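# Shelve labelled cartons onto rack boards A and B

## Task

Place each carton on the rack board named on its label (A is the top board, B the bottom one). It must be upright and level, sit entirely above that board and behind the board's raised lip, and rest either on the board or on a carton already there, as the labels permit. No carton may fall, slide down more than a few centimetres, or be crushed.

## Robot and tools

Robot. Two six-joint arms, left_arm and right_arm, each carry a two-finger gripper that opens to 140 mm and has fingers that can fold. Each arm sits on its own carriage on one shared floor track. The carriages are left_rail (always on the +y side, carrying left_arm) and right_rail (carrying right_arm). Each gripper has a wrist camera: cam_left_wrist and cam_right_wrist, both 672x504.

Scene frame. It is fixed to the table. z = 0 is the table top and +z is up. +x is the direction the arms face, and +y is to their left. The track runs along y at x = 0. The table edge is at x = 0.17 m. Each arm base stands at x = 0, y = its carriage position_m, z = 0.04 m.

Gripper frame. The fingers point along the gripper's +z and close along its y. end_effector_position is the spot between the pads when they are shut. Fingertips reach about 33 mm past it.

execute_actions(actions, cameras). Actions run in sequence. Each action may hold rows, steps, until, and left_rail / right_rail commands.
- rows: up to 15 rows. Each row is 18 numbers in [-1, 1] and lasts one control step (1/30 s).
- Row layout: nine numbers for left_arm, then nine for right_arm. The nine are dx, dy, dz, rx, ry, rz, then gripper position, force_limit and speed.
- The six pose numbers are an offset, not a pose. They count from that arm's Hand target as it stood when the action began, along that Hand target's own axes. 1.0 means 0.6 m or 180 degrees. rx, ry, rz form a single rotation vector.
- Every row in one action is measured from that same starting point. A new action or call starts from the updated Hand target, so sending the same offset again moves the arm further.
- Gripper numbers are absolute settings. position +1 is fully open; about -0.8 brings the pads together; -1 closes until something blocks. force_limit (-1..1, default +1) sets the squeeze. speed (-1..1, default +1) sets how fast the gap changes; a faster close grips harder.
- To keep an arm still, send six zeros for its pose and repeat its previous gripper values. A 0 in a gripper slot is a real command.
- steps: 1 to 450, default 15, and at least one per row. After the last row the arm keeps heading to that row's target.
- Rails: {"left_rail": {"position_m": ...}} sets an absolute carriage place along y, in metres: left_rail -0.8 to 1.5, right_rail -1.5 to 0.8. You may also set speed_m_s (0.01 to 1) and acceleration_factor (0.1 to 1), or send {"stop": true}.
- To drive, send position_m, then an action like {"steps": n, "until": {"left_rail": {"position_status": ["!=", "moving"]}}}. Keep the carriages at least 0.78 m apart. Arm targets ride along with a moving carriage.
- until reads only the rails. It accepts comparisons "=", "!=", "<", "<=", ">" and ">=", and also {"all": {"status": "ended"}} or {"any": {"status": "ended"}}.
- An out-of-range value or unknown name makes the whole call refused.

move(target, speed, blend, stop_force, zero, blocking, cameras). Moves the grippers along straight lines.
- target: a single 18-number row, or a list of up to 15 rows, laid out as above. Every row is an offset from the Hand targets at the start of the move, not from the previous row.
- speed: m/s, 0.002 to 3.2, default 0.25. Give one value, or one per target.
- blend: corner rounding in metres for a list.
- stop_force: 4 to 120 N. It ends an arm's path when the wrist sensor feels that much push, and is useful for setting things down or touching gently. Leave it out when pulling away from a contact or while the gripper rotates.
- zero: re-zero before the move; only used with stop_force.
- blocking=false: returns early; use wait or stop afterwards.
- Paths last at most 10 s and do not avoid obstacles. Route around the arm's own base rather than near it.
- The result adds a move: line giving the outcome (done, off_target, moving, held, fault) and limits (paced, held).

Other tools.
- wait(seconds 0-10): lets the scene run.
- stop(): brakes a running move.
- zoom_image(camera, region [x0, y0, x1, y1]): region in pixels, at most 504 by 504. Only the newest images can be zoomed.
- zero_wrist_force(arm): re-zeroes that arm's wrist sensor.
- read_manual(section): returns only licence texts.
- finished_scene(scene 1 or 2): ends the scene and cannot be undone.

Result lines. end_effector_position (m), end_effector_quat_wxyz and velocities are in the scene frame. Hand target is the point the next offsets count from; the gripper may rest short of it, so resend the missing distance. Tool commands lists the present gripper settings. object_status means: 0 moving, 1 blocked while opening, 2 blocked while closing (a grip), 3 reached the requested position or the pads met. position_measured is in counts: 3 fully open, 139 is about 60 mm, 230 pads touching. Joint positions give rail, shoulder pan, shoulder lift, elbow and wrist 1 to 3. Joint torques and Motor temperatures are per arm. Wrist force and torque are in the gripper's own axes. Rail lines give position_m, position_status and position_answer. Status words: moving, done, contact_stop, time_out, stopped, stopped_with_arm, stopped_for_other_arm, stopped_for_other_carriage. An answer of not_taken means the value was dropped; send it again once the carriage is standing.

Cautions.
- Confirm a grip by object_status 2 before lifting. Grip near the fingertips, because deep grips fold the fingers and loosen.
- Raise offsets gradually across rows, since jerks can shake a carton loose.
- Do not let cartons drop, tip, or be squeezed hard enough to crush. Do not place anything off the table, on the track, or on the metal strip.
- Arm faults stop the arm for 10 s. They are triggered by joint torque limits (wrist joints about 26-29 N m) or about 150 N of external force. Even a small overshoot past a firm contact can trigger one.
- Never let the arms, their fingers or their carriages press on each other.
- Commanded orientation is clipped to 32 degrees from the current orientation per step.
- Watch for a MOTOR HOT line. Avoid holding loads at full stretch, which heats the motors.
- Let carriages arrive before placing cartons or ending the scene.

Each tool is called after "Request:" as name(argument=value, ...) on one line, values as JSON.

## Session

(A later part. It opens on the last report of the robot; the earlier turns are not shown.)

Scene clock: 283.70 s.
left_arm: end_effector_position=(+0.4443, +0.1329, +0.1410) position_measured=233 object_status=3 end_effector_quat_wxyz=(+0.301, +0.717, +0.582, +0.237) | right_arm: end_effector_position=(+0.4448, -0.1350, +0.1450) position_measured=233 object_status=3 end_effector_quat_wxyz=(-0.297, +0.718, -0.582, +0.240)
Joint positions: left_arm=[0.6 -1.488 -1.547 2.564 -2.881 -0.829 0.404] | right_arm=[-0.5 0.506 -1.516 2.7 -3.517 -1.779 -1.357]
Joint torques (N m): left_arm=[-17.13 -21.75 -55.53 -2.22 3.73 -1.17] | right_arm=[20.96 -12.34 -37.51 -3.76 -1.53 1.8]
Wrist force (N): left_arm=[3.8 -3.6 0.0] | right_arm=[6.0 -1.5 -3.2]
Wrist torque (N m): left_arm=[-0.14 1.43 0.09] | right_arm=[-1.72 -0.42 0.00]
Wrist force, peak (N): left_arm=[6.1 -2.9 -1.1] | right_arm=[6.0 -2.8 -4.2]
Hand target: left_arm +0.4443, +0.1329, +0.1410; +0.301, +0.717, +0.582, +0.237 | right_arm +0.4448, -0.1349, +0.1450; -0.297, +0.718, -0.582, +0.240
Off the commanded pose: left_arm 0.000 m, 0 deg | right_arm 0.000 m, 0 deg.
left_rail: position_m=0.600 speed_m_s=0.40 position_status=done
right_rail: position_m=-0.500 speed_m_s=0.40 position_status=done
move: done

Request:
execute_actions(actions=[])

Scene clock: 283.87 s.
left_arm: end_effector_position=(+0.4443, +0.1329, +0.1410) position_measured=233 object_status=3 end_effector_quat_wxyz=(+0.301, +0.717, +0.582, +0.237) | right_arm: end_effector_position=(+0.4448, -0.1349, +0.1450) position_measured=233 object_status=3 end_effector_quat_wxyz=(-0.297, +0.718, -0.582, +0.240)
Joint positions: left_arm=[0.6 -1.488 -1.547 2.564 -2.881 -0.829 0.404] | right_arm=[-0.5 0.506 -1.516 2.7 -3.517 -1.779 -1.357]
Joint velocities: within noise
Joint torques (N m): left_arm=[-17.59 -21.73 -55.71 -2 3.79 -1.22] | right_arm=[21.27 -11.83 -37.14 -3.65 -1.58 2.08]
Motor temperatures (°C): left_arm=[28 30 33 37 36 34] | right_arm=[33 29 28 35 33 34]
Wrist force (N): left_arm=[4.3 -3.3 -0.6] | right_arm=[5.6 -1.4 -3.4]
Wrist torque (N m): left_arm=[-0.08 1.48 0.08] | right_arm=[-1.74 -0.32 -0.01]
Wrist force, peak (N): left_arm=[4.3 -3.3 -0.6] | right_arm=[5.9 -1.6 -3.5]
Hand target: left_arm +0.4443, +0.1329, +0.1410; +0.301, +0.717, +0.582, +0.237 | right_arm +0.4448, -0.1349, +0.1450; -0.297, +0.718, -0.582, +0.240
Tool commands: left_gripper/position=-1.0 left_gripper/force_limit=-1.0 left_gripper/speed=+0.0 right_gripper/position=-1.0 right_gripper/force_limit=-1.0 right_gripper/speed=+0.0
Off the commanded pose: left_arm 0.000 m, 0 deg | right_arm 0.000 m, 0 deg.
left_rail: position_m=0.600 speed_m_s=0.40 position_status=done
right_rail: position_m=-0.500 speed_m_s=0.40 position_status=done

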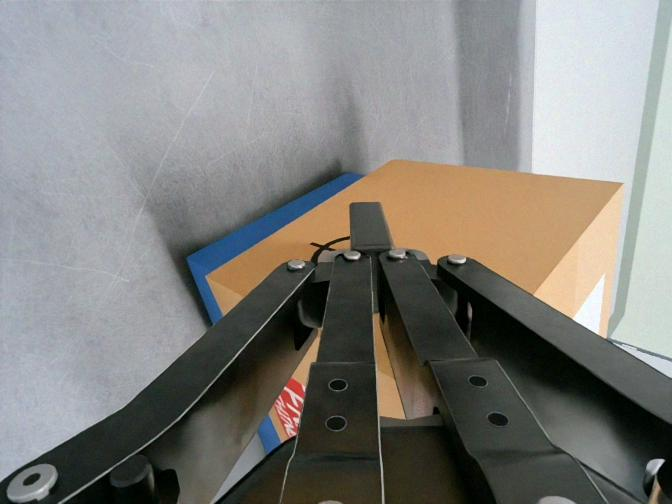

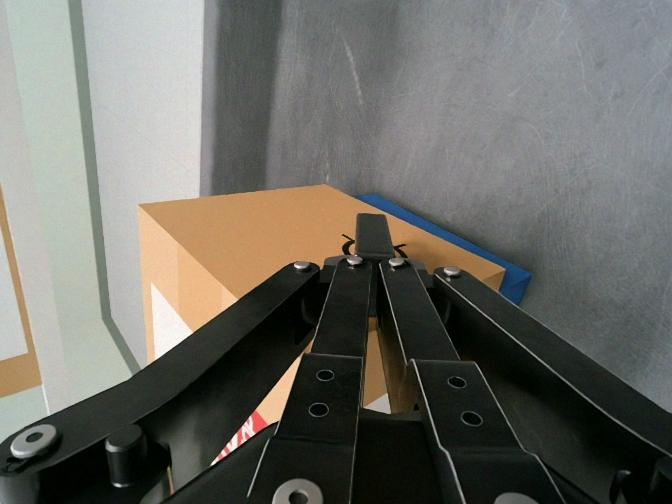

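Request:
zoom_image(camera="cam_right_wrist", region=[290, 180, 450, 300])

Request:
zoom_image(camera="cam_left_wrist", region=[270, 180, 430, 300])

Scaled by 3.150 from the camera's 672x504 image, which has a finer 960x720 frame.

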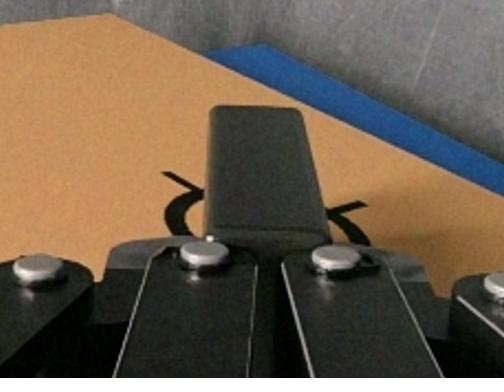

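Scaled by 3.150 from the camera's 672x504 image, which has a finer 960x720 frame.

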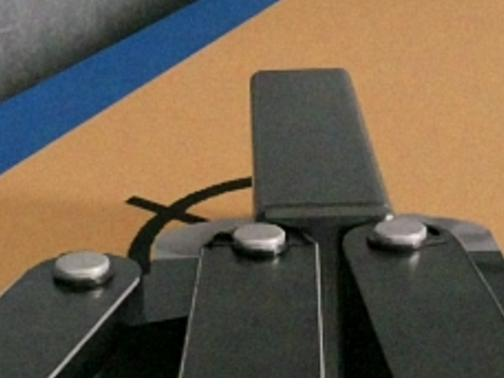

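Request:
move(target=[-0.00245, 0.00037, 0.00037, 0, 0, 0, -1, -1, 0, -0.00245, -0.00037, 0.00037, 0, 0, 0, -1, -1, 0], speed=0.01)

Scene clock: 286.70 s.
left_arm: end_effector_position=(+0.4443, +0.1315, +0.1410) position_measured=233 object_status=3 end_effector_quat_wxyz=(+0.301, +0.717, +0.582, +0.237) | right_arm: end_effector_position=(+0.4448, -0.1335, +0.1450) position_measured=233 object_status=3 end_effector_quat_wxyz=(-0.297, +0.718, -0.582, +0.241)
Joint positions: left_arm=[0.6 -1.488 -1.545 2.562 -2.88 -0.829 0.403] | right_arm=[-0.5 0.51 -1.515 2.698 -3.516 -1.781 -1.354]
Joint torques (N m): left_arm=[-25.93 -23.24 -69.42 -4.65 0.91 -1.18] | right_arm=[32.41 -11.19 -44.6 -4.59 3.39 1.86]
Wrist force (N): left_arm=[23.0 -6.9 -8.3] | right_arm=[27.2 1.7 -10.0]
Wrist torque (N m): left_arm=[-0.13 1.76 0.02] | right_arm=[-1.68 0.09 0.07]
Wrist force, peak (N): left_arm=[23.0 -6.9 -8.3] | right_arm=[27.2 1.7 -10.0]
Hand target: left_arm +0.4443, +0.1314, +0.1410; +0.301, +0.717, +0.582, +0.237 | right_arm +0.4448, -0.1334, +0.1450; -0.297, +0.718, -0.582, +0.240
Off the commanded pose: left_arm 0.000 m, 0 deg | right_arm 0.000 m, 0 deg.
left_rail: position_m=0.600 speed_m_s=0.40 position_status=done
right_rail: position_m=-0.500 speed_m_s=0.40 position_status=done
move: done

Request:
move(target=[0, 0.02357, -0.02357, 0, 0, 0, -1, -1, 0, 0, -0.02357, -0.02357, 0, 0, 0, -1, -1, 0], speed=0.02, cameras=["all"])

Scene clock: 288.33 s.
left_arm: end_effector_position=(+0.4443, +0.1316, +0.1610) position_measured=233 object_status=3 end_effector_quat_wxyz=(+0.301, +0.717, +0.582, +0.237) | right_arm: end_effector_position=(+0.4448, -0.1334, +0.1650) position_measured=233 object_status=3 end_effector_quat_wxyz=(-0.297, +0.718, -0.582, +0.240)
Joint positions: left_arm=[0.6 -1.488 -1.594 2.548 -2.817 -0.829 0.404] | right_arm=[-0.5 0.51 -1.583 2.686 -3.435 -1.781 -1.354]
Joint torques (N m): left_arm=[-4.61 -44.1 -76.3 -5.95 -0.04 -1.25] | right_arm=[21.61 -47.72 -49.98 -5.58 5.7 -1.35]
Wrist force (N): left_arm=[19.7 -12.2 5.6] | right_arm=[26.3 3.6 -2.8]
Wrist torque (N m): left_arm=[0.23 1.92 0.12] | right_arm=[-1.85 0.15 0.07]
Wrist force, peak (N): left_arm=[24.8 -7.2 -8.9] | right_arm=[28.8 1.9 -10.7]
Hand target: left_arm +0.4443, +0.1316, +0.1610; +0.301, +0.717, +0.582, +0.237 | right_arm +0.4448, -0.1334, +0.1650; -0.297, +0.718, -0.582, +0.240
Off the commanded pose: left_arm 0.000 m, 0 deg | right_arm 0.000 m, 0 deg.
left_rail: position_m=0.600 speed_m_s=0.40 position_status=done
right_rail: position_m=-0.500 speed_m_s=0.40 position_status=done
move: done

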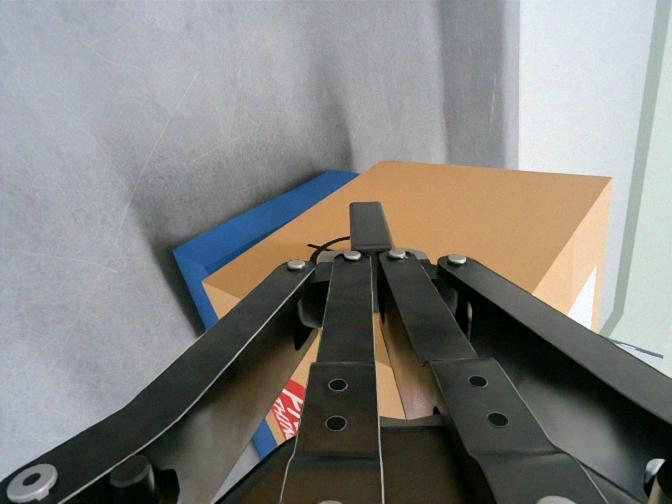

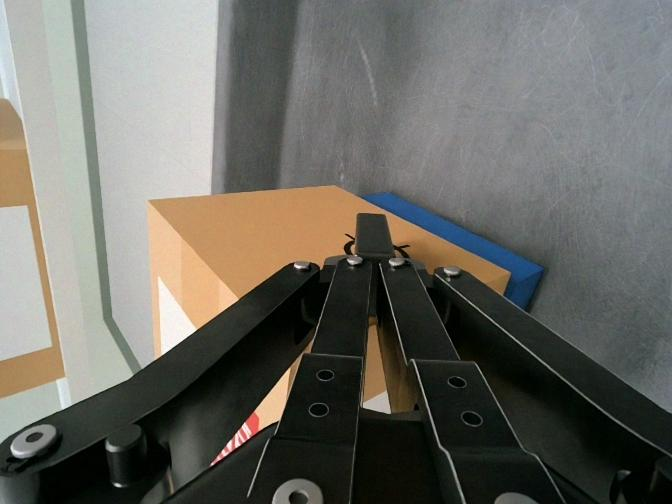

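Request:
move(target=[0, 0.1414, -0.1414, 0, 0, 0, -1, -1, 0, 0, -0.1414, -0.1414, 0, 0, 0, -1, -1, 0], speed=0.06)

Scene clock: 291.40 s.
left_arm: end_effector_position=(+0.4445, +0.1329, +0.2809) position_measured=233 object_status=3 end_effector_quat_wxyz=(+0.301, +0.717, +0.582, +0.237) | right_arm: end_effector_position=(+0.4449, -0.1334, +0.2850) position_measured=233 object_status=3 end_effector_quat_wxyz=(-0.297, +0.718, -0.582, +0.240)
Joint positions: left_arm=[0.6 -1.488 -1.824 2.433 -2.472 -0.829 0.404] | right_arm=[-0.5 0.509 -1.894 2.572 -3.01 -1.781 -1.355]
Joint torques (N m): left_arm=[-22 -33.37 -80.55 -5.21 2.8 -1.33] | right_arm=[-11.81 -37.23 -63.03 -5.01 9.43 -1.13]
Wrist force (N): left_arm=[12.4 -10.9 6.2] | right_arm=[18.9 2.3 -1.6]
Wrist torque (N m): left_arm=[0.18 1.70 0.13] | right_arm=[-1.90 -0.05 0.03]
Wrist force, peak (N): left_arm=[21.3 -12.8 5.3] | right_arm=[27.9 3.9 -3.2]
Hand target: left_arm +0.4444, +0.1329, +0.2810; +0.301, +0.717, +0.582, +0.237 | right_arm +0.4449, -0.1335, +0.2850; -0.297, +0.718, -0.582, +0.240
Off the commanded pose: left_arm 0.000 m, 0 deg | right_arm 0.000 m, 0 deg.
left_rail: position_m=0.600 speed_m_s=0.40 position_status=done
right_rail: position_m=-0.500 speed_m_s=0.40 position_status=done
move: done

Request:
move(target=[[-0.00212, 0.0003, 0.00034, 0, 0, 0, -1, -1, 0, -0.0013, -0.0002, 0.0002, 0, 0, 0, -1, -1, 0], [-0.00527, 0.2125, -0.2113, 0, 0, 0, -1, -1, 0, -0.0013, -0.2123, -0.2119, 0, 0, 0, -1, -1, 0]], speed=[0.02, 0.09], blend=0.0004)

Scene clock: 294.60 s.
left_arm: end_effector_position=(+0.4445, +0.1317, +0.4607) position_measured=233 object_status=3 end_effector_quat_wxyz=(+0.301, +0.717, +0.582, +0.237) | right_arm: end_effector_position=(+0.4451, -0.1327, +0.4649) position_measured=233 object_status=3 end_effector_quat_wxyz=(-0.297, +0.718, -0.582, +0.240)
Joint positions: left_arm=[0.6 -1.488 -1.979 2.184 -2.068 -0.829 0.404] | right_arm=[-0.5 0.511 -2.093 2.32 -2.559 -1.782 -1.353]
Joint torques (N m): left_arm=[-34.4 -18.22 -96.07 -8.32 2.51 -1.11] | right_arm=[0.65 -24.82 -75.83 -6.64 21.64 0.3]
Wrist force (N): left_arm=[38.3 -15.0 3.0] | right_arm=[43.5 6.6 -5.5]
Wrist torque (N m): left_arm=[0.32 2.07 0.07] | right_arm=[-1.81 0.55 0.12]
Wrist force, peak (N): left_arm=[38.9 -14.1 1.5] | right_arm=[44.7 5.5 -6.9]
Hand target: left_arm +0.4445, +0.1317, +0.4608; +0.301, +0.717, +0.582, +0.237 | right_arm +0.4451, -0.1327, +0.4650; -0.297, +0.718, -0.582, +0.240
Off the commanded pose: left_arm 0.000 m, 0 deg | right_arm 0.000 m, 0 deg.
left_rail: position_m=0.600 speed_m_s=0.40 position_status=done
right_rail: position_m=-0.500 speed_m_s=0.40 position_status=done
move: done

Request:
move(target=[[0.00098, -0.00015, -0.00015, 0, 0, 0, -1, -1, 0, 0.00098, 0.00015, -0.00015, 0, 0, 0, -1, -1, 0], [-0.00208, 0.20618, -0.20595, 0, 0, 0, -1, -1, 0, 0.00098, -0.20609, -0.20639, 0, 0, 0, -1, -1, 0]], speed=[0.02, 0.09], blend=0.0002, cameras=["all"])

Scene clock: 297.43 s.
left_arm: end_effector_position=(+0.4445, +0.1324, +0.6356) position_measured=233 object_status=3 end_effector_quat_wxyz=(+0.301, +0.717, +0.582, +0.237) | right_arm: end_effector_position=(+0.4452, -0.1334, +0.6399) position_measured=233 object_status=3 end_effector_quat_wxyz=(-0.297, +0.718, -0.582, +0.240)
Joint positions: left_arm=[0.6 -1.488 -1.995 1.886 -1.754 -0.829 0.404] | right_arm=[-0.5 0.509 -2.117 2.022 -2.238 -1.781 -1.355]
Joint torques (N m): left_arm=[-33.78 7.26 -87.63 -8.18 2.93 -1.12] | right_arm=[0.71 14.87 -72.61 -6.2 17.35 0.92]
Wrist force (N): left_arm=[32.9 -14.4 3.7] | right_arm=[38.6 5.7 -4.5]
Wrist torque (N m): left_arm=[0.29 2.07 0.08] | right_arm=[-1.81 0.47 0.06]
Wrist force, peak (N): left_arm=[38.4 -15.3 3.0] | right_arm=[43.8 6.3 -5.3]
Hand target: left_arm +0.4445, +0.1323, +0.6357; +0.301, +0.717, +0.582, +0.237 | right_arm +0.4452, -0.1334, +0.6400; -0.297, +0.718, -0.582, +0.240
Off the commanded pose: left_arm 0.000 m, 0 deg | right_arm 0.000 m, 0 deg.
left_rail: position_m=0.600 speed_m_s=0.40 position_status=done
right_rail: position_m=-0.500 speed_m_s=0.40 position_status=done
move: done

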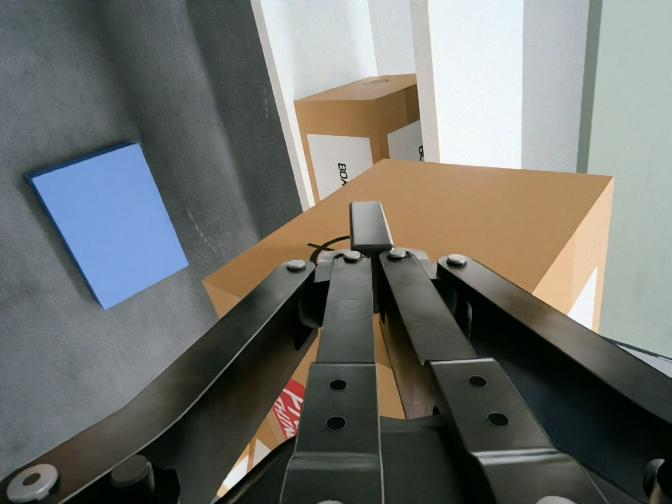

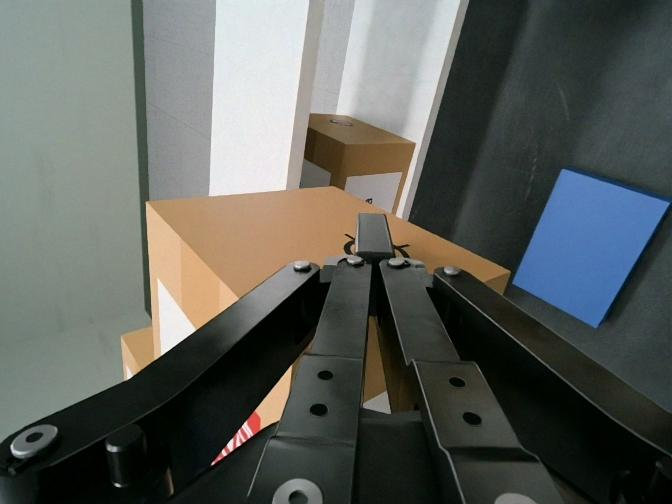

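Request:
move(target=[0.05255, 0.173, 0.17255, -0.0167, 0, 0, -1, -1, 0, 0.05175, -0.17325, 0.1728, 0.0167, 0, 0, -1, -1, 0], speed=0.09, cameras=["all"])

Scene clock: 302.07 s.
left_arm: end_effector_position=(+0.5944, +0.1325, +0.6357) position_measured=233 object_status=3 end_effector_quat_wxyz=(+0.320, +0.709, +0.576, +0.252) | right_arm: end_effector_position=(+0.5952, -0.1333, +0.6401) position_measured=233 object_status=3 end_effector_quat_wxyz=(-0.316, +0.710, -0.575, +0.256)
Joint positions: left_arm=[0.6 -1.2 -1.841 1.86 -2.146 -0.905 0.774] | right_arm=[-0.5 0.354 -1.933 1.958 -2.427 -1.678 -1.473]
Joint torques (N m): left_arm=[1.87 -14.98 -83.96 -16.34 -2.14 1.92] | right_arm=[-9.95 -4.55 -71.62 -15.39 9.86 -2.82]
Wrist force (N): left_arm=[11.2 -10.5 6.2] | right_arm=[17.5 2.7 -2.0]
Wrist torque (N m): left_arm=[0.18 1.69 0.02] | right_arm=[-1.74 0.00 0.25]
Wrist force, peak (N): left_arm=[33.5 -14.4 3.6] | right_arm=[39.4 5.8 -4.7]
Hand target: left_arm +0.5944, +0.1324, +0.6357; +0.320, +0.709, +0.576, +0.252 | right_arm +0.5953, -0.1333, +0.6401; -0.316, +0.710, -0.575, +0.256
Off the commanded pose: left_arm 0.000 m, 0 deg | right_arm 0.000 m, 0 deg.
left_rail: position_m=0.600 speed_m_s=0.40 position_status=done
right_rail: position_m=-0.500 speed_m_s=0.40 position_status=done
move: done

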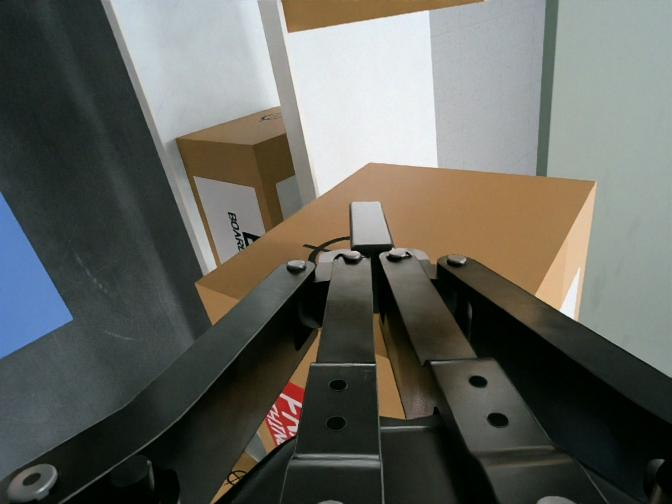

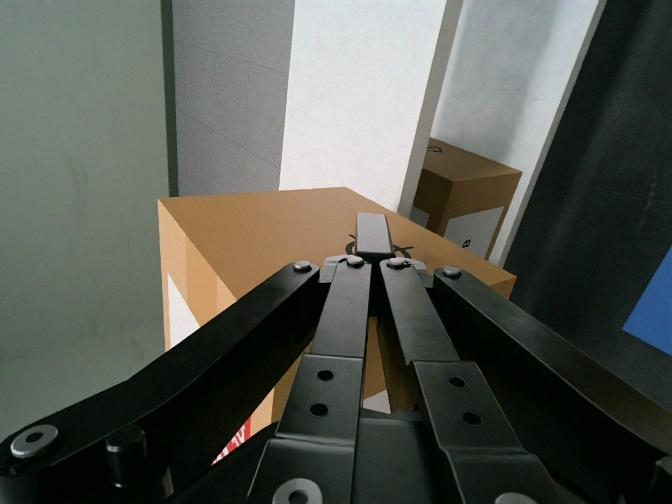

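Request:
move(target=[-0.00196, 0.0003, 0.0003, 0, 0, 0, -1, -1, 0, -0.00196, -0.0003, 0.0003, 0, 0, 0, -1, -1, 0], speed=0.02)

Scene clock: 303.27 s.
left_arm: end_effector_position=(+0.5945, +0.1313, +0.6358) position_measured=233 object_status=3 end_effector_quat_wxyz=(+0.320, +0.709, +0.576, +0.252) | right_arm: end_effector_position=(+0.5953, -0.1323, +0.6401) position_measured=233 object_status=3 end_effector_quat_wxyz=(-0.316, +0.710, -0.575, +0.256)
Joint positions: left_arm=[0.6 -1.201 -1.839 1.859 -2.147 -0.905 0.773] | right_arm=[-0.5 0.356 -1.931 1.957 -2.428 -1.68 -1.471]
Joint torques (N m): left_arm=[-39.11 -8.88 -88.08 -6.52 -1.27 -1.19] | right_arm=[44.51 -2.03 -73.25 -16.52 6.48 1.25]
Wrist force (N): left_arm=[30.6 -13.2 3.3] | right_arm=[36.7 5.7 -4.5]
Wrist torque (N m): left_arm=[0.21 2.13 -0.04] | right_arm=[-1.75 0.41 0.30]
Wrist force, peak (N): left_arm=[30.6 -13.2 3.3] | right_arm=[36.7 5.7 -4.5]
Hand target: left_arm +0.5944, +0.1312, +0.6357; +0.320, +0.709, +0.576, +0.252 | right_arm +0.5953, -0.1322, +0.6401; -0.316, +0.710, -0.575, +0.256
Off the commanded pose: left_arm 0.000 m, 0 deg | right_arm 0.000 m, 0 deg.
left_rail: position_m=0.600 speed_m_s=0.40 position_status=done
right_rail: position_m=-0.500 speed_m_s=0.40 position_status=done
move: done

Request:
move(target=[0.0279,0.0874,0.0968,0,0,0,-1,-1,0,0.0277,-0.0873,0.0969,0,0,0,-1,-1,0], speed=0.08, cameras=["all"])

Scene clock: 307.40 s.
left_arm: end_effector_position=(+0.6743, +0.1312, +0.6358) position_measured=233 object_status=3 end_effector_quat_wxyz=(+0.320, +0.709, +0.576, +0.252) | right_arm: end_effector_position=(+0.6752, -0.1322, +0.6400) position_measured=233 object_status=3 end_effector_quat_wxyz=(-0.316, +0.710, -0.575, +0.256)
Joint positions: left_arm=[0.6 -1.066 -1.733 1.791 -2.266 -0.98 0.91] | right_arm=[-0.5 0.301 -1.816 1.879 -2.468 -1.639 -1.508]
Joint torques (N m): left_arm=[-13.41 -22.88 -86.02 -19.45 -9.34 2.06] | right_arm=[1.81 -13.81 -72.64 -15.97 17.98 -2.94]
Wrist force (N): left_arm=[26.7 -12.1 3.9] | right_arm=[32.9 4.6 -3.9]
Wrist torque (N m): left_arm=[0.25 2.04 -0.05] | right_arm=[-1.86 0.30 0.28]
Wrist force, peak (N): left_arm=[32.9 -14.0 2.0] | right_arm=[39.3 6.6 -5.7]
Hand target: left_arm +0.6744, +0.1312, +0.6358; +0.320, +0.709, +0.576, +0.252 | right_arm +0.6753, -0.1322, +0.6400; -0.316, +0.710, -0.575, +0.256
Off the commanded pose: left_arm 0.000 m, 0 deg | right_arm 0.000 m, 0 deg.
left_rail: position_m=0.600 speed_m_s=0.40 position_status=done
right_rail: position_m=-0.500 speed_m_s=0.40 position_status=done
move: done

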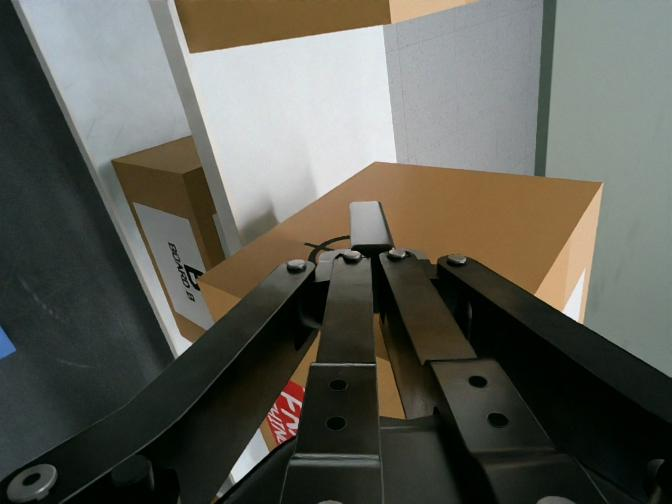

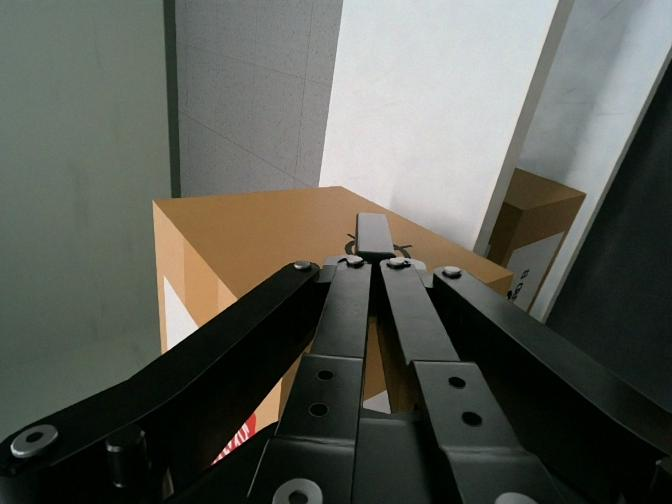

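Request:
move(target=[0.0255,0.0832,0.0922,0,0,0,-1,-1,0,0.0253,-0.0831,0.0922,0,0,0,-1,-1,0], speed=0.08, cameras=["all"])

Scene clock: 309.13 s.
left_arm: end_effector_position=(+0.7504, +0.1306, +0.6358) position_measured=233 object_status=3 end_effector_quat_wxyz=(+0.320, +0.709, +0.576, +0.252) | right_arm: end_effector_position=(+0.7512, -0.1316, +0.6400) position_measured=233 object_status=3 end_effector_quat_wxyz=(-0.316, +0.710, -0.575, +0.256)
Joint positions: left_arm=[0.6 -0.959 -1.627 1.706 -2.339 -1.046 1.01] | right_arm=[-0.5 0.263 -1.704 1.789 -2.493 -1.61 -1.534]
Joint torques (N m): left_arm=[-21.15 -35.55 -88.67 -20.2 -13.45 2] | right_arm=[11.36 -21.85 -72.92 -16.28 21.47 -2.94]
Wrist force (N): left_arm=[33.7 -13.1 3.6] | right_arm=[39.5 5.7 -5.2]
Wrist torque (N m): left_arm=[0.28 2.10 -0.06] | right_arm=[-1.77 0.47 0.30]
Wrist force, peak (N): left_arm=[33.7 -13.1 3.6] | right_arm=[39.5 5.7 -5.2]
Hand target: left_arm +0.7505, +0.1305, +0.6358; +0.320, +0.709, +0.576, +0.252 | right_arm +0.7513, -0.1316, +0.6400; -0.316, +0.710, -0.575, +0.256
Off the commanded pose: left_arm 0.000 m, 0 deg | right_arm 0.000 m, 0 deg.
left_rail: position_m=0.600 speed_m_s=0.40 position_status=done
right_rail: position_m=-0.500 speed_m_s=0.40 position_status=done
move: done

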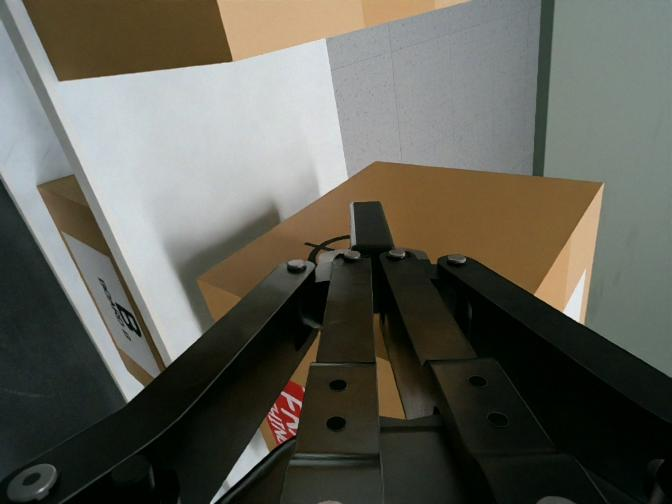

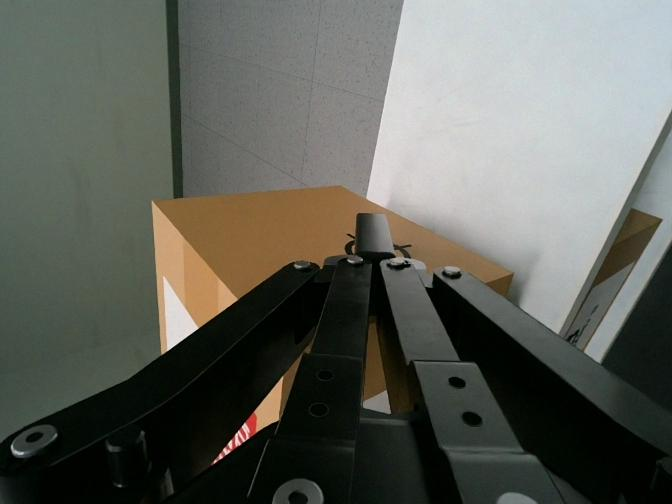

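Request:
zoom_image(camera="cam_left_wrist", region=[0, 0, 400, 400])

Request:
zoom_image(camera="cam_right_wrist", region=[300, 0, 672, 400])

Scaled by 1.260 from the camera's 672x504 image, which has a finer 960x720 frame.

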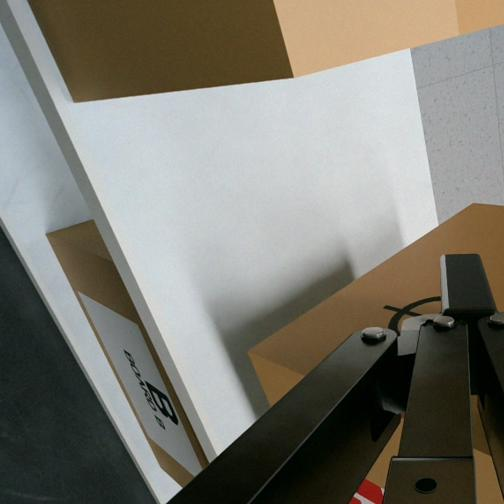

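Scaled by 1.260 from the camera's 672x504 image, which has a finer 960x720 frame.

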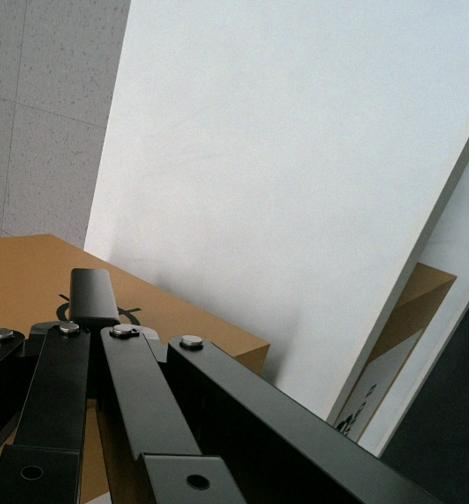

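Request:
move(target=[[0.0028,0.0087,0.0097,0,0,0,-1,-1,0,0.0028,-0.0087,0.0097,0,0,0,-1,-1,0],[0.0034,-0.0285,0.0432,0,0,0,-1,-1,0,0.0028,0.0285,0.0432,0,0,0,-1,-1,0]], speed=0.05, cameras=["all"])

Scene clock: 313.57 s.
left_arm: end_effector_position=(+0.7586, +0.1306, +0.6058) position_measured=233 object_status=3 end_effector_quat_wxyz=(+0.320, +0.709, +0.576, +0.252) | right_arm: end_effector_position=(+0.7593, -0.1316, +0.6101) position_measured=233 object_status=3 end_effector_quat_wxyz=(-0.316, +0.710, -0.575, +0.256)
Joint positions: left_arm=[0.6 -0.948 -1.61 1.744 -2.398 -1.053 1.02] | right_arm=[-0.5 0.259 -1.686 1.827 -2.548 -1.608 -1.537]
Joint torques (N m): left_arm=[-21.35 -33.78 -59.14 -19.97 -12.06 2.44] | right_arm=[16.08 -23.32 -53.41 -16.02 20.59 -2.48]
Wrist force (N): left_arm=[33.3 -13.3 3.0] | right_arm=[38.7 6.0 -5.3]
Wrist torque (N m): left_arm=[0.23 2.10 -0.06] | right_arm=[-1.69 0.54 0.30]
Wrist force, peak (N): left_arm=[34.9 -13.4 3.2] | right_arm=[40.5 4.7 -6.4]
Hand target: left_arm +0.7586, +0.1306, +0.6057; +0.320, +0.709, +0.576, +0.252 | right_arm +0.7593, -0.1316, +0.6100; -0.316, +0.710, -0.575, +0.256
Off the commanded pose: left_arm 0.000 m, 0 deg | right_arm 0.000 m, 0 deg.
left_rail: position_m=0.600 speed_m_s=0.40 position_status=done
right_rail: position_m=-0.500 speed_m_s=0.40 position_status=done
move: done

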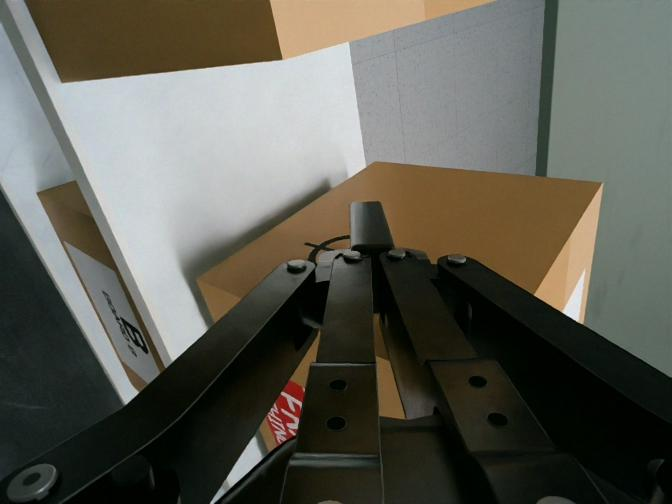

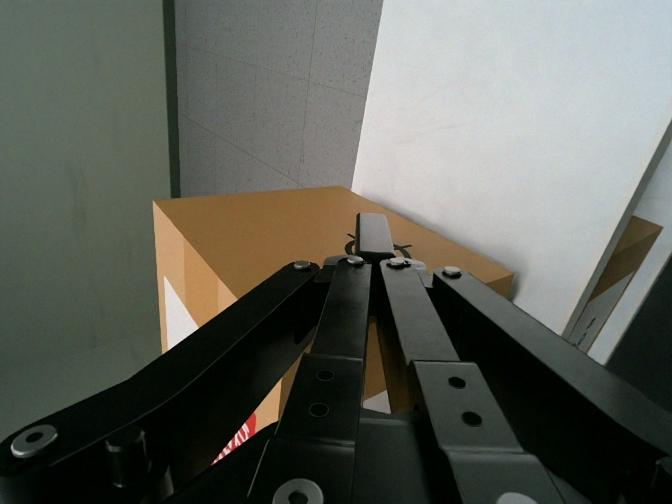

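Request:
move(target=[0.0008,-0.0496,0.0446,0,0,0,-1,-1,0,0,0.0495,0.0446,0,0,0,-1,-1,0], speed=0.015, stop_force=6, cameras=["all"])

Scene clock: 317.33 s.
left_arm: end_effector_position=(+0.7586, +0.1306, +0.5747) position_measured=233 object_status=3 end_effector_quat_wxyz=(+0.320, +0.709, +0.576, +0.252) | right_arm: end_effector_position=(+0.7593, -0.1316, +0.5815) position_measured=233 object_status=3 end_effector_quat_wxyz=(-0.316, +0.710, -0.575, +0.256)
Joint positions: left_arm=[0.6 -0.948 -1.602 1.791 -2.454 -1.053 1.02] | right_arm=[-0.5 0.259 -1.678 1.87 -2.6 -1.608 -1.537]
Joint torques (N m): left_arm=[-24.17 -50.47 -86.36 -5.65 -10.89 2.09] | right_arm=[34.92 -56.63 -66.22 -3.55 14.21 -0.71]
Wrist force (N): left_arm=[33.5 -11.4 1.2] | right_arm=[38.5 0.3 -8.2]
Wrist torque (N m): left_arm=[0.03 2.05 -0.09] | right_arm=[-1.64 0.52 0.36]
Wrist force, peak (N): left_arm=[34.5 -12.9 2.1] | right_arm=[38.9 -0.9 -10.7]
Hand target: left_arm +0.7586, +0.1306, +0.5747; +0.320, +0.709, +0.576, +0.252 (not the last commanded pose) | right_arm +0.7593, -0.1316, +0.5815; -0.316, +0.710, -0.575, +0.256 (not the last commanded pose)
Off the commanded pose: left_arm 0.009 m, 0 deg | right_arm 0.012 m, 0 deg.
left_rail: position_m=0.600 speed_m_s=0.40 position_status=done
right_rail: position_m=-0.500 speed_m_s=0.40 position_status=done
move: contact (left_arm, right_arm)

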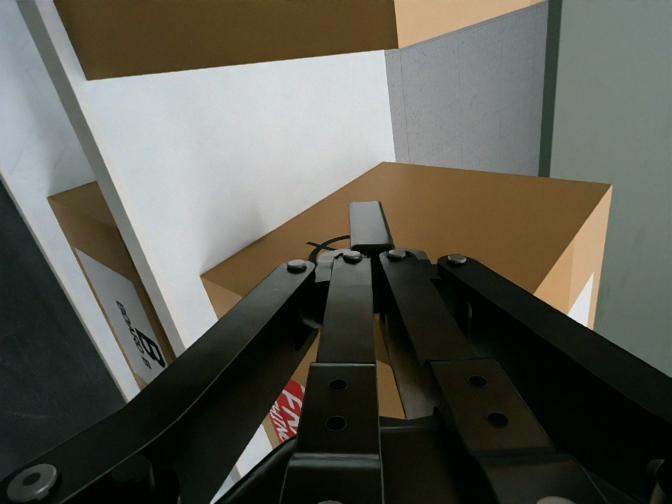

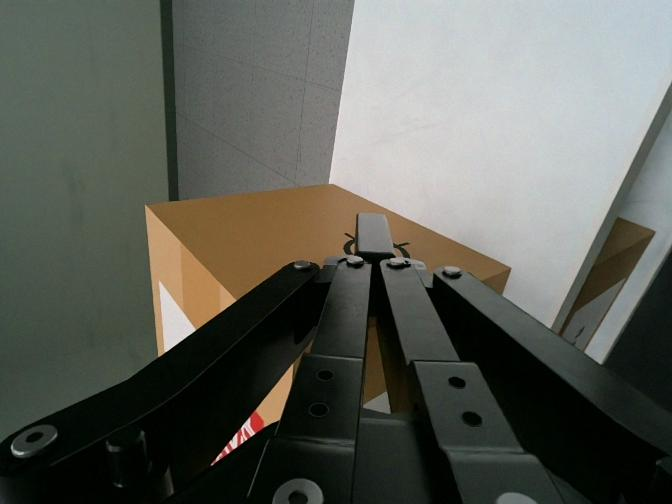

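Request:
move(target=[0.0326,-0.0044,-0.0054,0,0,0,-1,-1,0,0.0326,0.0046,-0.0051,0,0,0,-1,-1,0], speed=0.03, cameras=["all"])

Scene clock: 319.33 s.
left_arm: end_effector_position=(+0.7586, +0.1505, +0.5747) position_measured=233 object_status=3 end_effector_quat_wxyz=(+0.320, +0.709, +0.576, +0.252) | right_arm: end_effector_position=(+0.7593, -0.1514, +0.5815) position_measured=233 object_status=3 end_effector_quat_wxyz=(-0.316, +0.710, -0.575, +0.256)
Joint positions: left_arm=[0.6 -0.93 -1.622 1.812 -2.463 -1.065 1.036] | right_arm=[-0.5 0.225 -1.696 1.886 -2.598 -1.583 -1.559]
Joint torques (N m): left_arm=[12.8 -52.98 -40.88 -10.11 -0.34 2.59] | right_arm=[-21.01 -56.46 -43.48 -2.37 2.48 -2.32]
Wrist force (N): left_arm=[-5.1 -0.5 2.7] | right_arm=[0.7 -6.5 -5.1]
Wrist torque (N m): left_arm=[0.28 1.33 0.00] | right_arm=[-1.81 -0.13 0.28]
Wrist force, peak (N): left_arm=[33.8 -11.1 1.4] | right_arm=[38.7 0.5 -8.4]
Hand target: left_arm +0.7586, +0.1506, +0.5747; +0.320, +0.709, +0.576, +0.252 | right_arm +0.7593, -0.1516, +0.5815; -0.316, +0.710, -0.575, +0.256
Off the commanded pose: left_arm 0.000 m, 0 deg | right_arm 0.000 m, 0 deg.
left_rail: position_m=0.600 speed_m_s=0.40 position_status=done
right_rail: position_m=-0.500 speed_m_s=0.40 position_status=done
move: done

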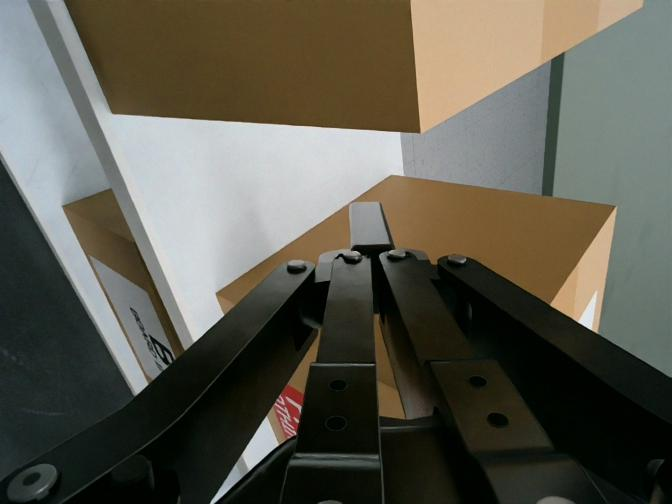

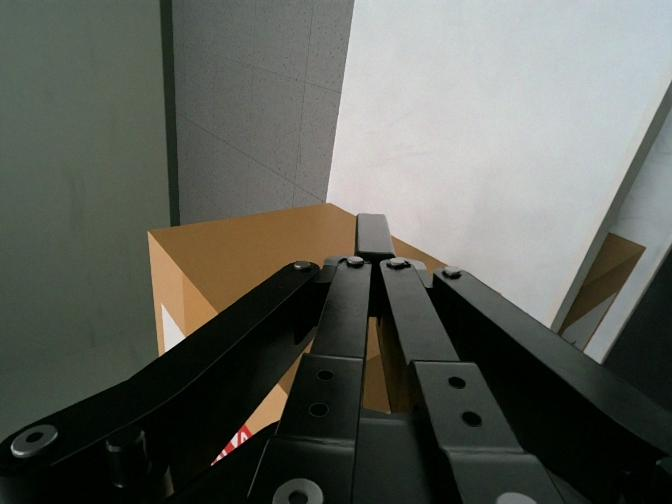

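Request:
move(target=[[-0.0037,0.2480,-0.2230,0,0,0,-1,-1,0,0,-0.2477,-0.2231,0,0,0,-1,-1,0],[-0.0735,0.0295,-0.4650,0,0,0,-1,-1,0,-0.0693,-0.0295,-0.4654,0,0,0,-1,-1,0]], speed=[0.12,0.25], blend=[0.03,0], cameras=["all"])

Scene clock: 323.43 s.
left_arm: end_effector_position=(+0.5584, +0.1507, +0.7747) position_measured=233 object_status=3 end_effector_quat_wxyz=(+0.320, +0.709, +0.576, +0.252) | right_arm: end_effector_position=(+0.5595, -0.1515, +0.7816) position_measured=233 object_status=3 end_effector_quat_wxyz=(-0.316, +0.710, -0.575, +0.256)
Joint positions: left_arm=[0.6 -1.256 -1.882 1.637 -1.842 -0.876 0.711] | right_arm=[-0.5 0.342 -1.977 1.734 -2.16 -1.669 -1.481]
Joint torques (N m): left_arm=[-12.85 -30.04 -40.73 -1.23 4.81 -2.31] | right_arm=[19.74 -34.26 -43.18 -2.44 -2.82 1.99]
Wrist force (N): left_arm=[-5.4 -0.2 2.7] | right_arm=[0.3 -6.7 -4.9]
Wrist torque (N m): left_arm=[0.31 1.40 0.12] | right_arm=[-1.90 -0.10 0.03]
Wrist force, peak (N): left_arm=[-5.0 -2.0 4.4] | right_arm=[1.7 -8.9 -4.3]
Hand target: left_arm +0.5584, +0.1507, +0.7747; +0.320, +0.709, +0.576, +0.252 | right_arm +0.5594, -0.1515, +0.7817; -0.316, +0.710, -0.575, +0.256
Off the commanded pose: left_arm 0.000 m, 0 deg | right_arm 0.000 m, 0 deg.
left_rail: position_m=0.600 speed_m_s=0.40 position_status=done
right_rail: position_m=-0.500 speed_m_s=0.40 position_status=done
move: done

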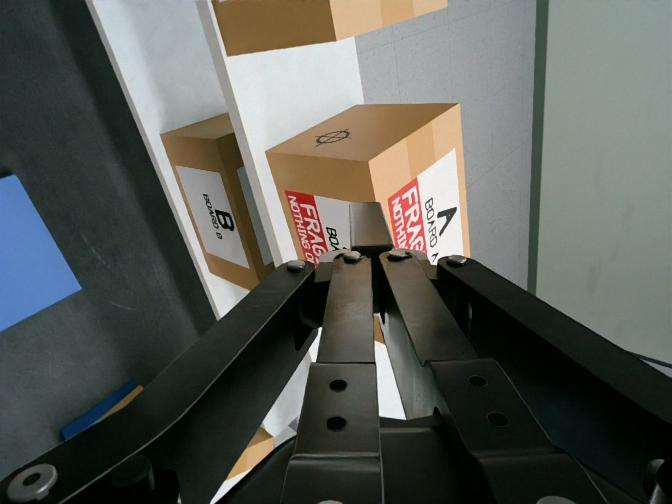

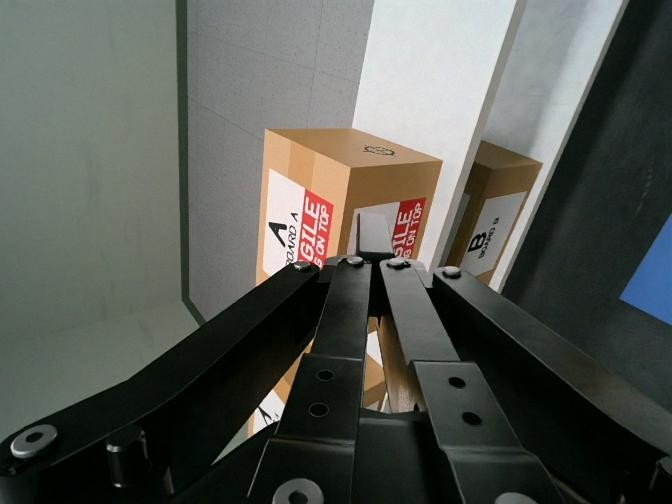

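Request:
execute_actions(actions=[{"right_rail": {"position_m": -0.9}, "steps": 150, "until": {"right_rail": {"position_status": ["!=", "moving"]}}}, {"left_rail": {"position_m": 0.15}, "steps": 150, "until": {"left_rail": {"position_status": ["!=", "moving"]}}}], cameras=["all"])

Scene clock: 329.83 s.
left_arm: end_effector_position=(+0.5584, -0.2993, +0.7747) position_measured=233 object_status=3 end_effector_quat_wxyz=(+0.320, +0.709, +0.576, +0.252) | right_arm: end_effector_position=(+0.5594, -0.5516, +0.7817) position_measured=233 object_status=3 end_effector_quat_wxyz=(-0.316, +0.710, -0.575, +0.256)
Joint positions: left_arm=[0.15 -1.257 -1.882 1.637 -1.842 -0.876 0.711] | right_arm=[-0.9 0.342 -1.977 1.734 -2.16 -1.669 -1.481]
Joint torques (N m): left_arm=[0.03 -28.97 -49.9 -1.96 1.34 -1.72] | right_arm=[13.01 -15.26 -54.44 -4.5 0.62 1.8]
Wrist force (N): left_arm=[-5.0 -0.5 2.9] | right_arm=[0.1 -7.1 -4.8]
Wrist torque (N m): left_arm=[0.27 1.31 0.13] | right_arm=[-1.98 -0.06 0.04]
Wrist force, peak (N): left_arm=[-6.4 0.0 3.1] | right_arm=[1.1 -7.0 -5.1]
Hand target: left_arm +0.5584, -0.2993, +0.7747; +0.320, +0.709, +0.576, +0.252 | right_arm +0.5594, -0.5515, +0.7817; -0.316, +0.710, -0.575, +0.256
Tool commands: left_gripper/position=-1.0 left_gripper/force_limit=-1.0 left_gripper/speed=+0.0 right_gripper/position=-1.0 right_gripper/force_limit=-1.0 right_gripper/speed=+0.0
Off the commanded pose: left_arm 0.000 m, 0 deg | right_arm 0.000 m, 0 deg.
left_rail: position_m=0.150 speed_m_s=0.40 position_status=done
right_rail: position_m=-0.900 speed_m_s=0.40 position_status=done

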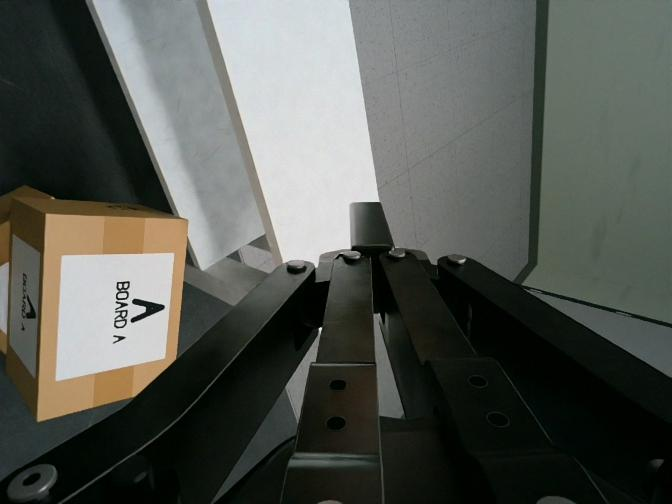

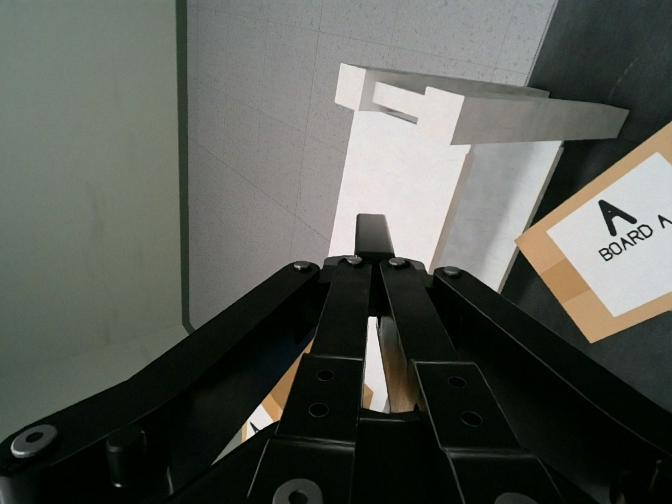

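Request:
move(target=[0.0267,-0.2478,-0.1515,0,0,0,-1,-1,0,0.1077,0.2598,-0.1637,0,0,0,-1,-1,0], speed=0.2, cameras=["all"])

Scene clock: 333.33 s.
left_arm: end_effector_position=(+0.3984, -0.2492, +0.7247) position_measured=233 object_status=3 end_effector_quat_wxyz=(+0.320, +0.709, +0.576, +0.252) | right_arm: end_effector_position=(+0.3994, -0.6515, +0.7316) position_measured=233 object_status=3 end_effector_quat_wxyz=(-0.316, +0.710, -0.575, +0.256)
Joint positions: left_arm=[0.15 -1.639 -2.128 1.787 -1.397 -0.744 0.212] | right_arm=[-0.9 0.132 -2.355 1.967 -2.018 -1.514 -1.622]
Joint torques (N m): left_arm=[-13.11 -9.19 -69.22 -1.06 5.6 -1.65] | right_arm=[-19.26 -7.23 -40.96 -2.45 3.01 -2.7]
Wrist force (N): left_arm=[-5.6 0.1 3.0] | right_arm=[0.3 -6.8 -5.8]
Wrist torque (N m): left_arm=[0.41 1.44 0.13] | right_arm=[-1.91 -0.08 0.27]
Wrist force, peak (N): left_arm=[-6.1 1.1 3.6] | right_arm=[-0.1 -8.6 -4.2]
Hand target: left_arm +0.3984, -0.2492, +0.7247; +0.320, +0.709, +0.576, +0.252 | right_arm +0.3993, -0.6515, +0.7316; -0.316, +0.710, -0.575, +0.256
Off the commanded pose: left_arm 0.000 m, 0 deg | right_arm 0.000 m, 0 deg.
left_rail: position_m=0.150 speed_m_s=0.40 position_status=done
right_rail: position_m=-0.900 speed_m_s=0.40 position_status=done
move: done

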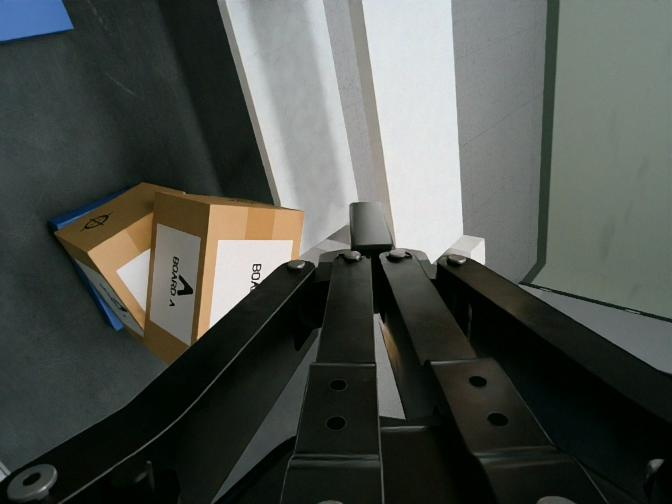

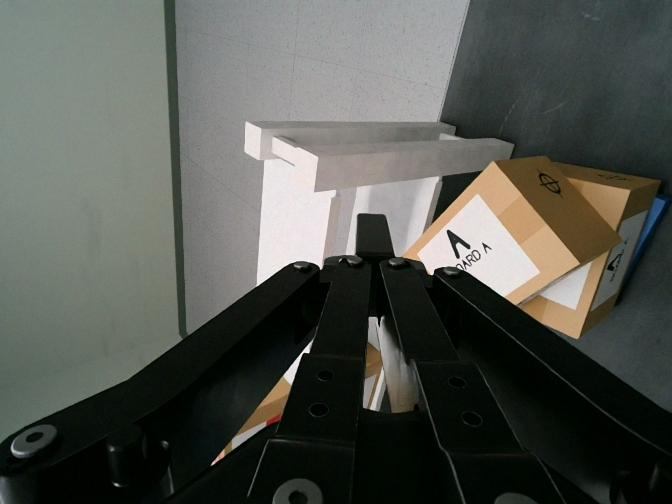

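Request:
zoom_image(camera="cam_left_wrist", region=[30, 150, 330, 400])

Request:
zoom_image(camera="cam_right_wrist", region=[380, 130, 672, 370])

Scaled by 1.680 from the camera's 672x504 image, which has a finer 960x720 frame.

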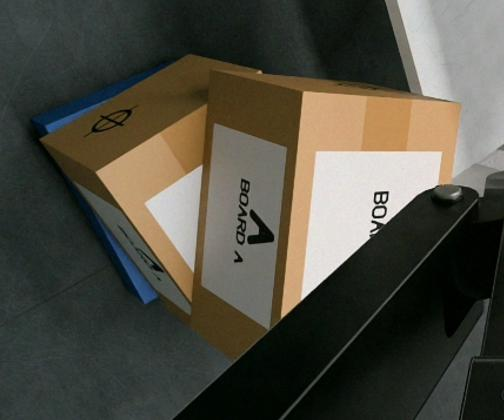

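Scaled by 1.726 from the camera's 672x504 image, which has a finer 960x720 frame.

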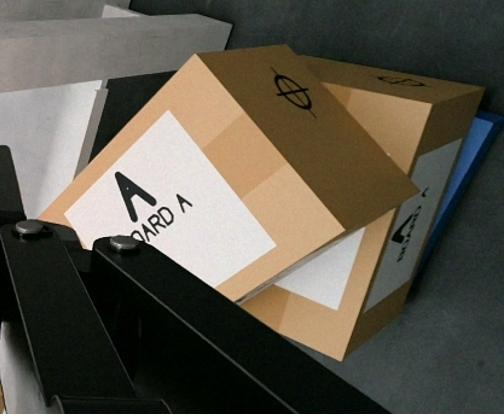

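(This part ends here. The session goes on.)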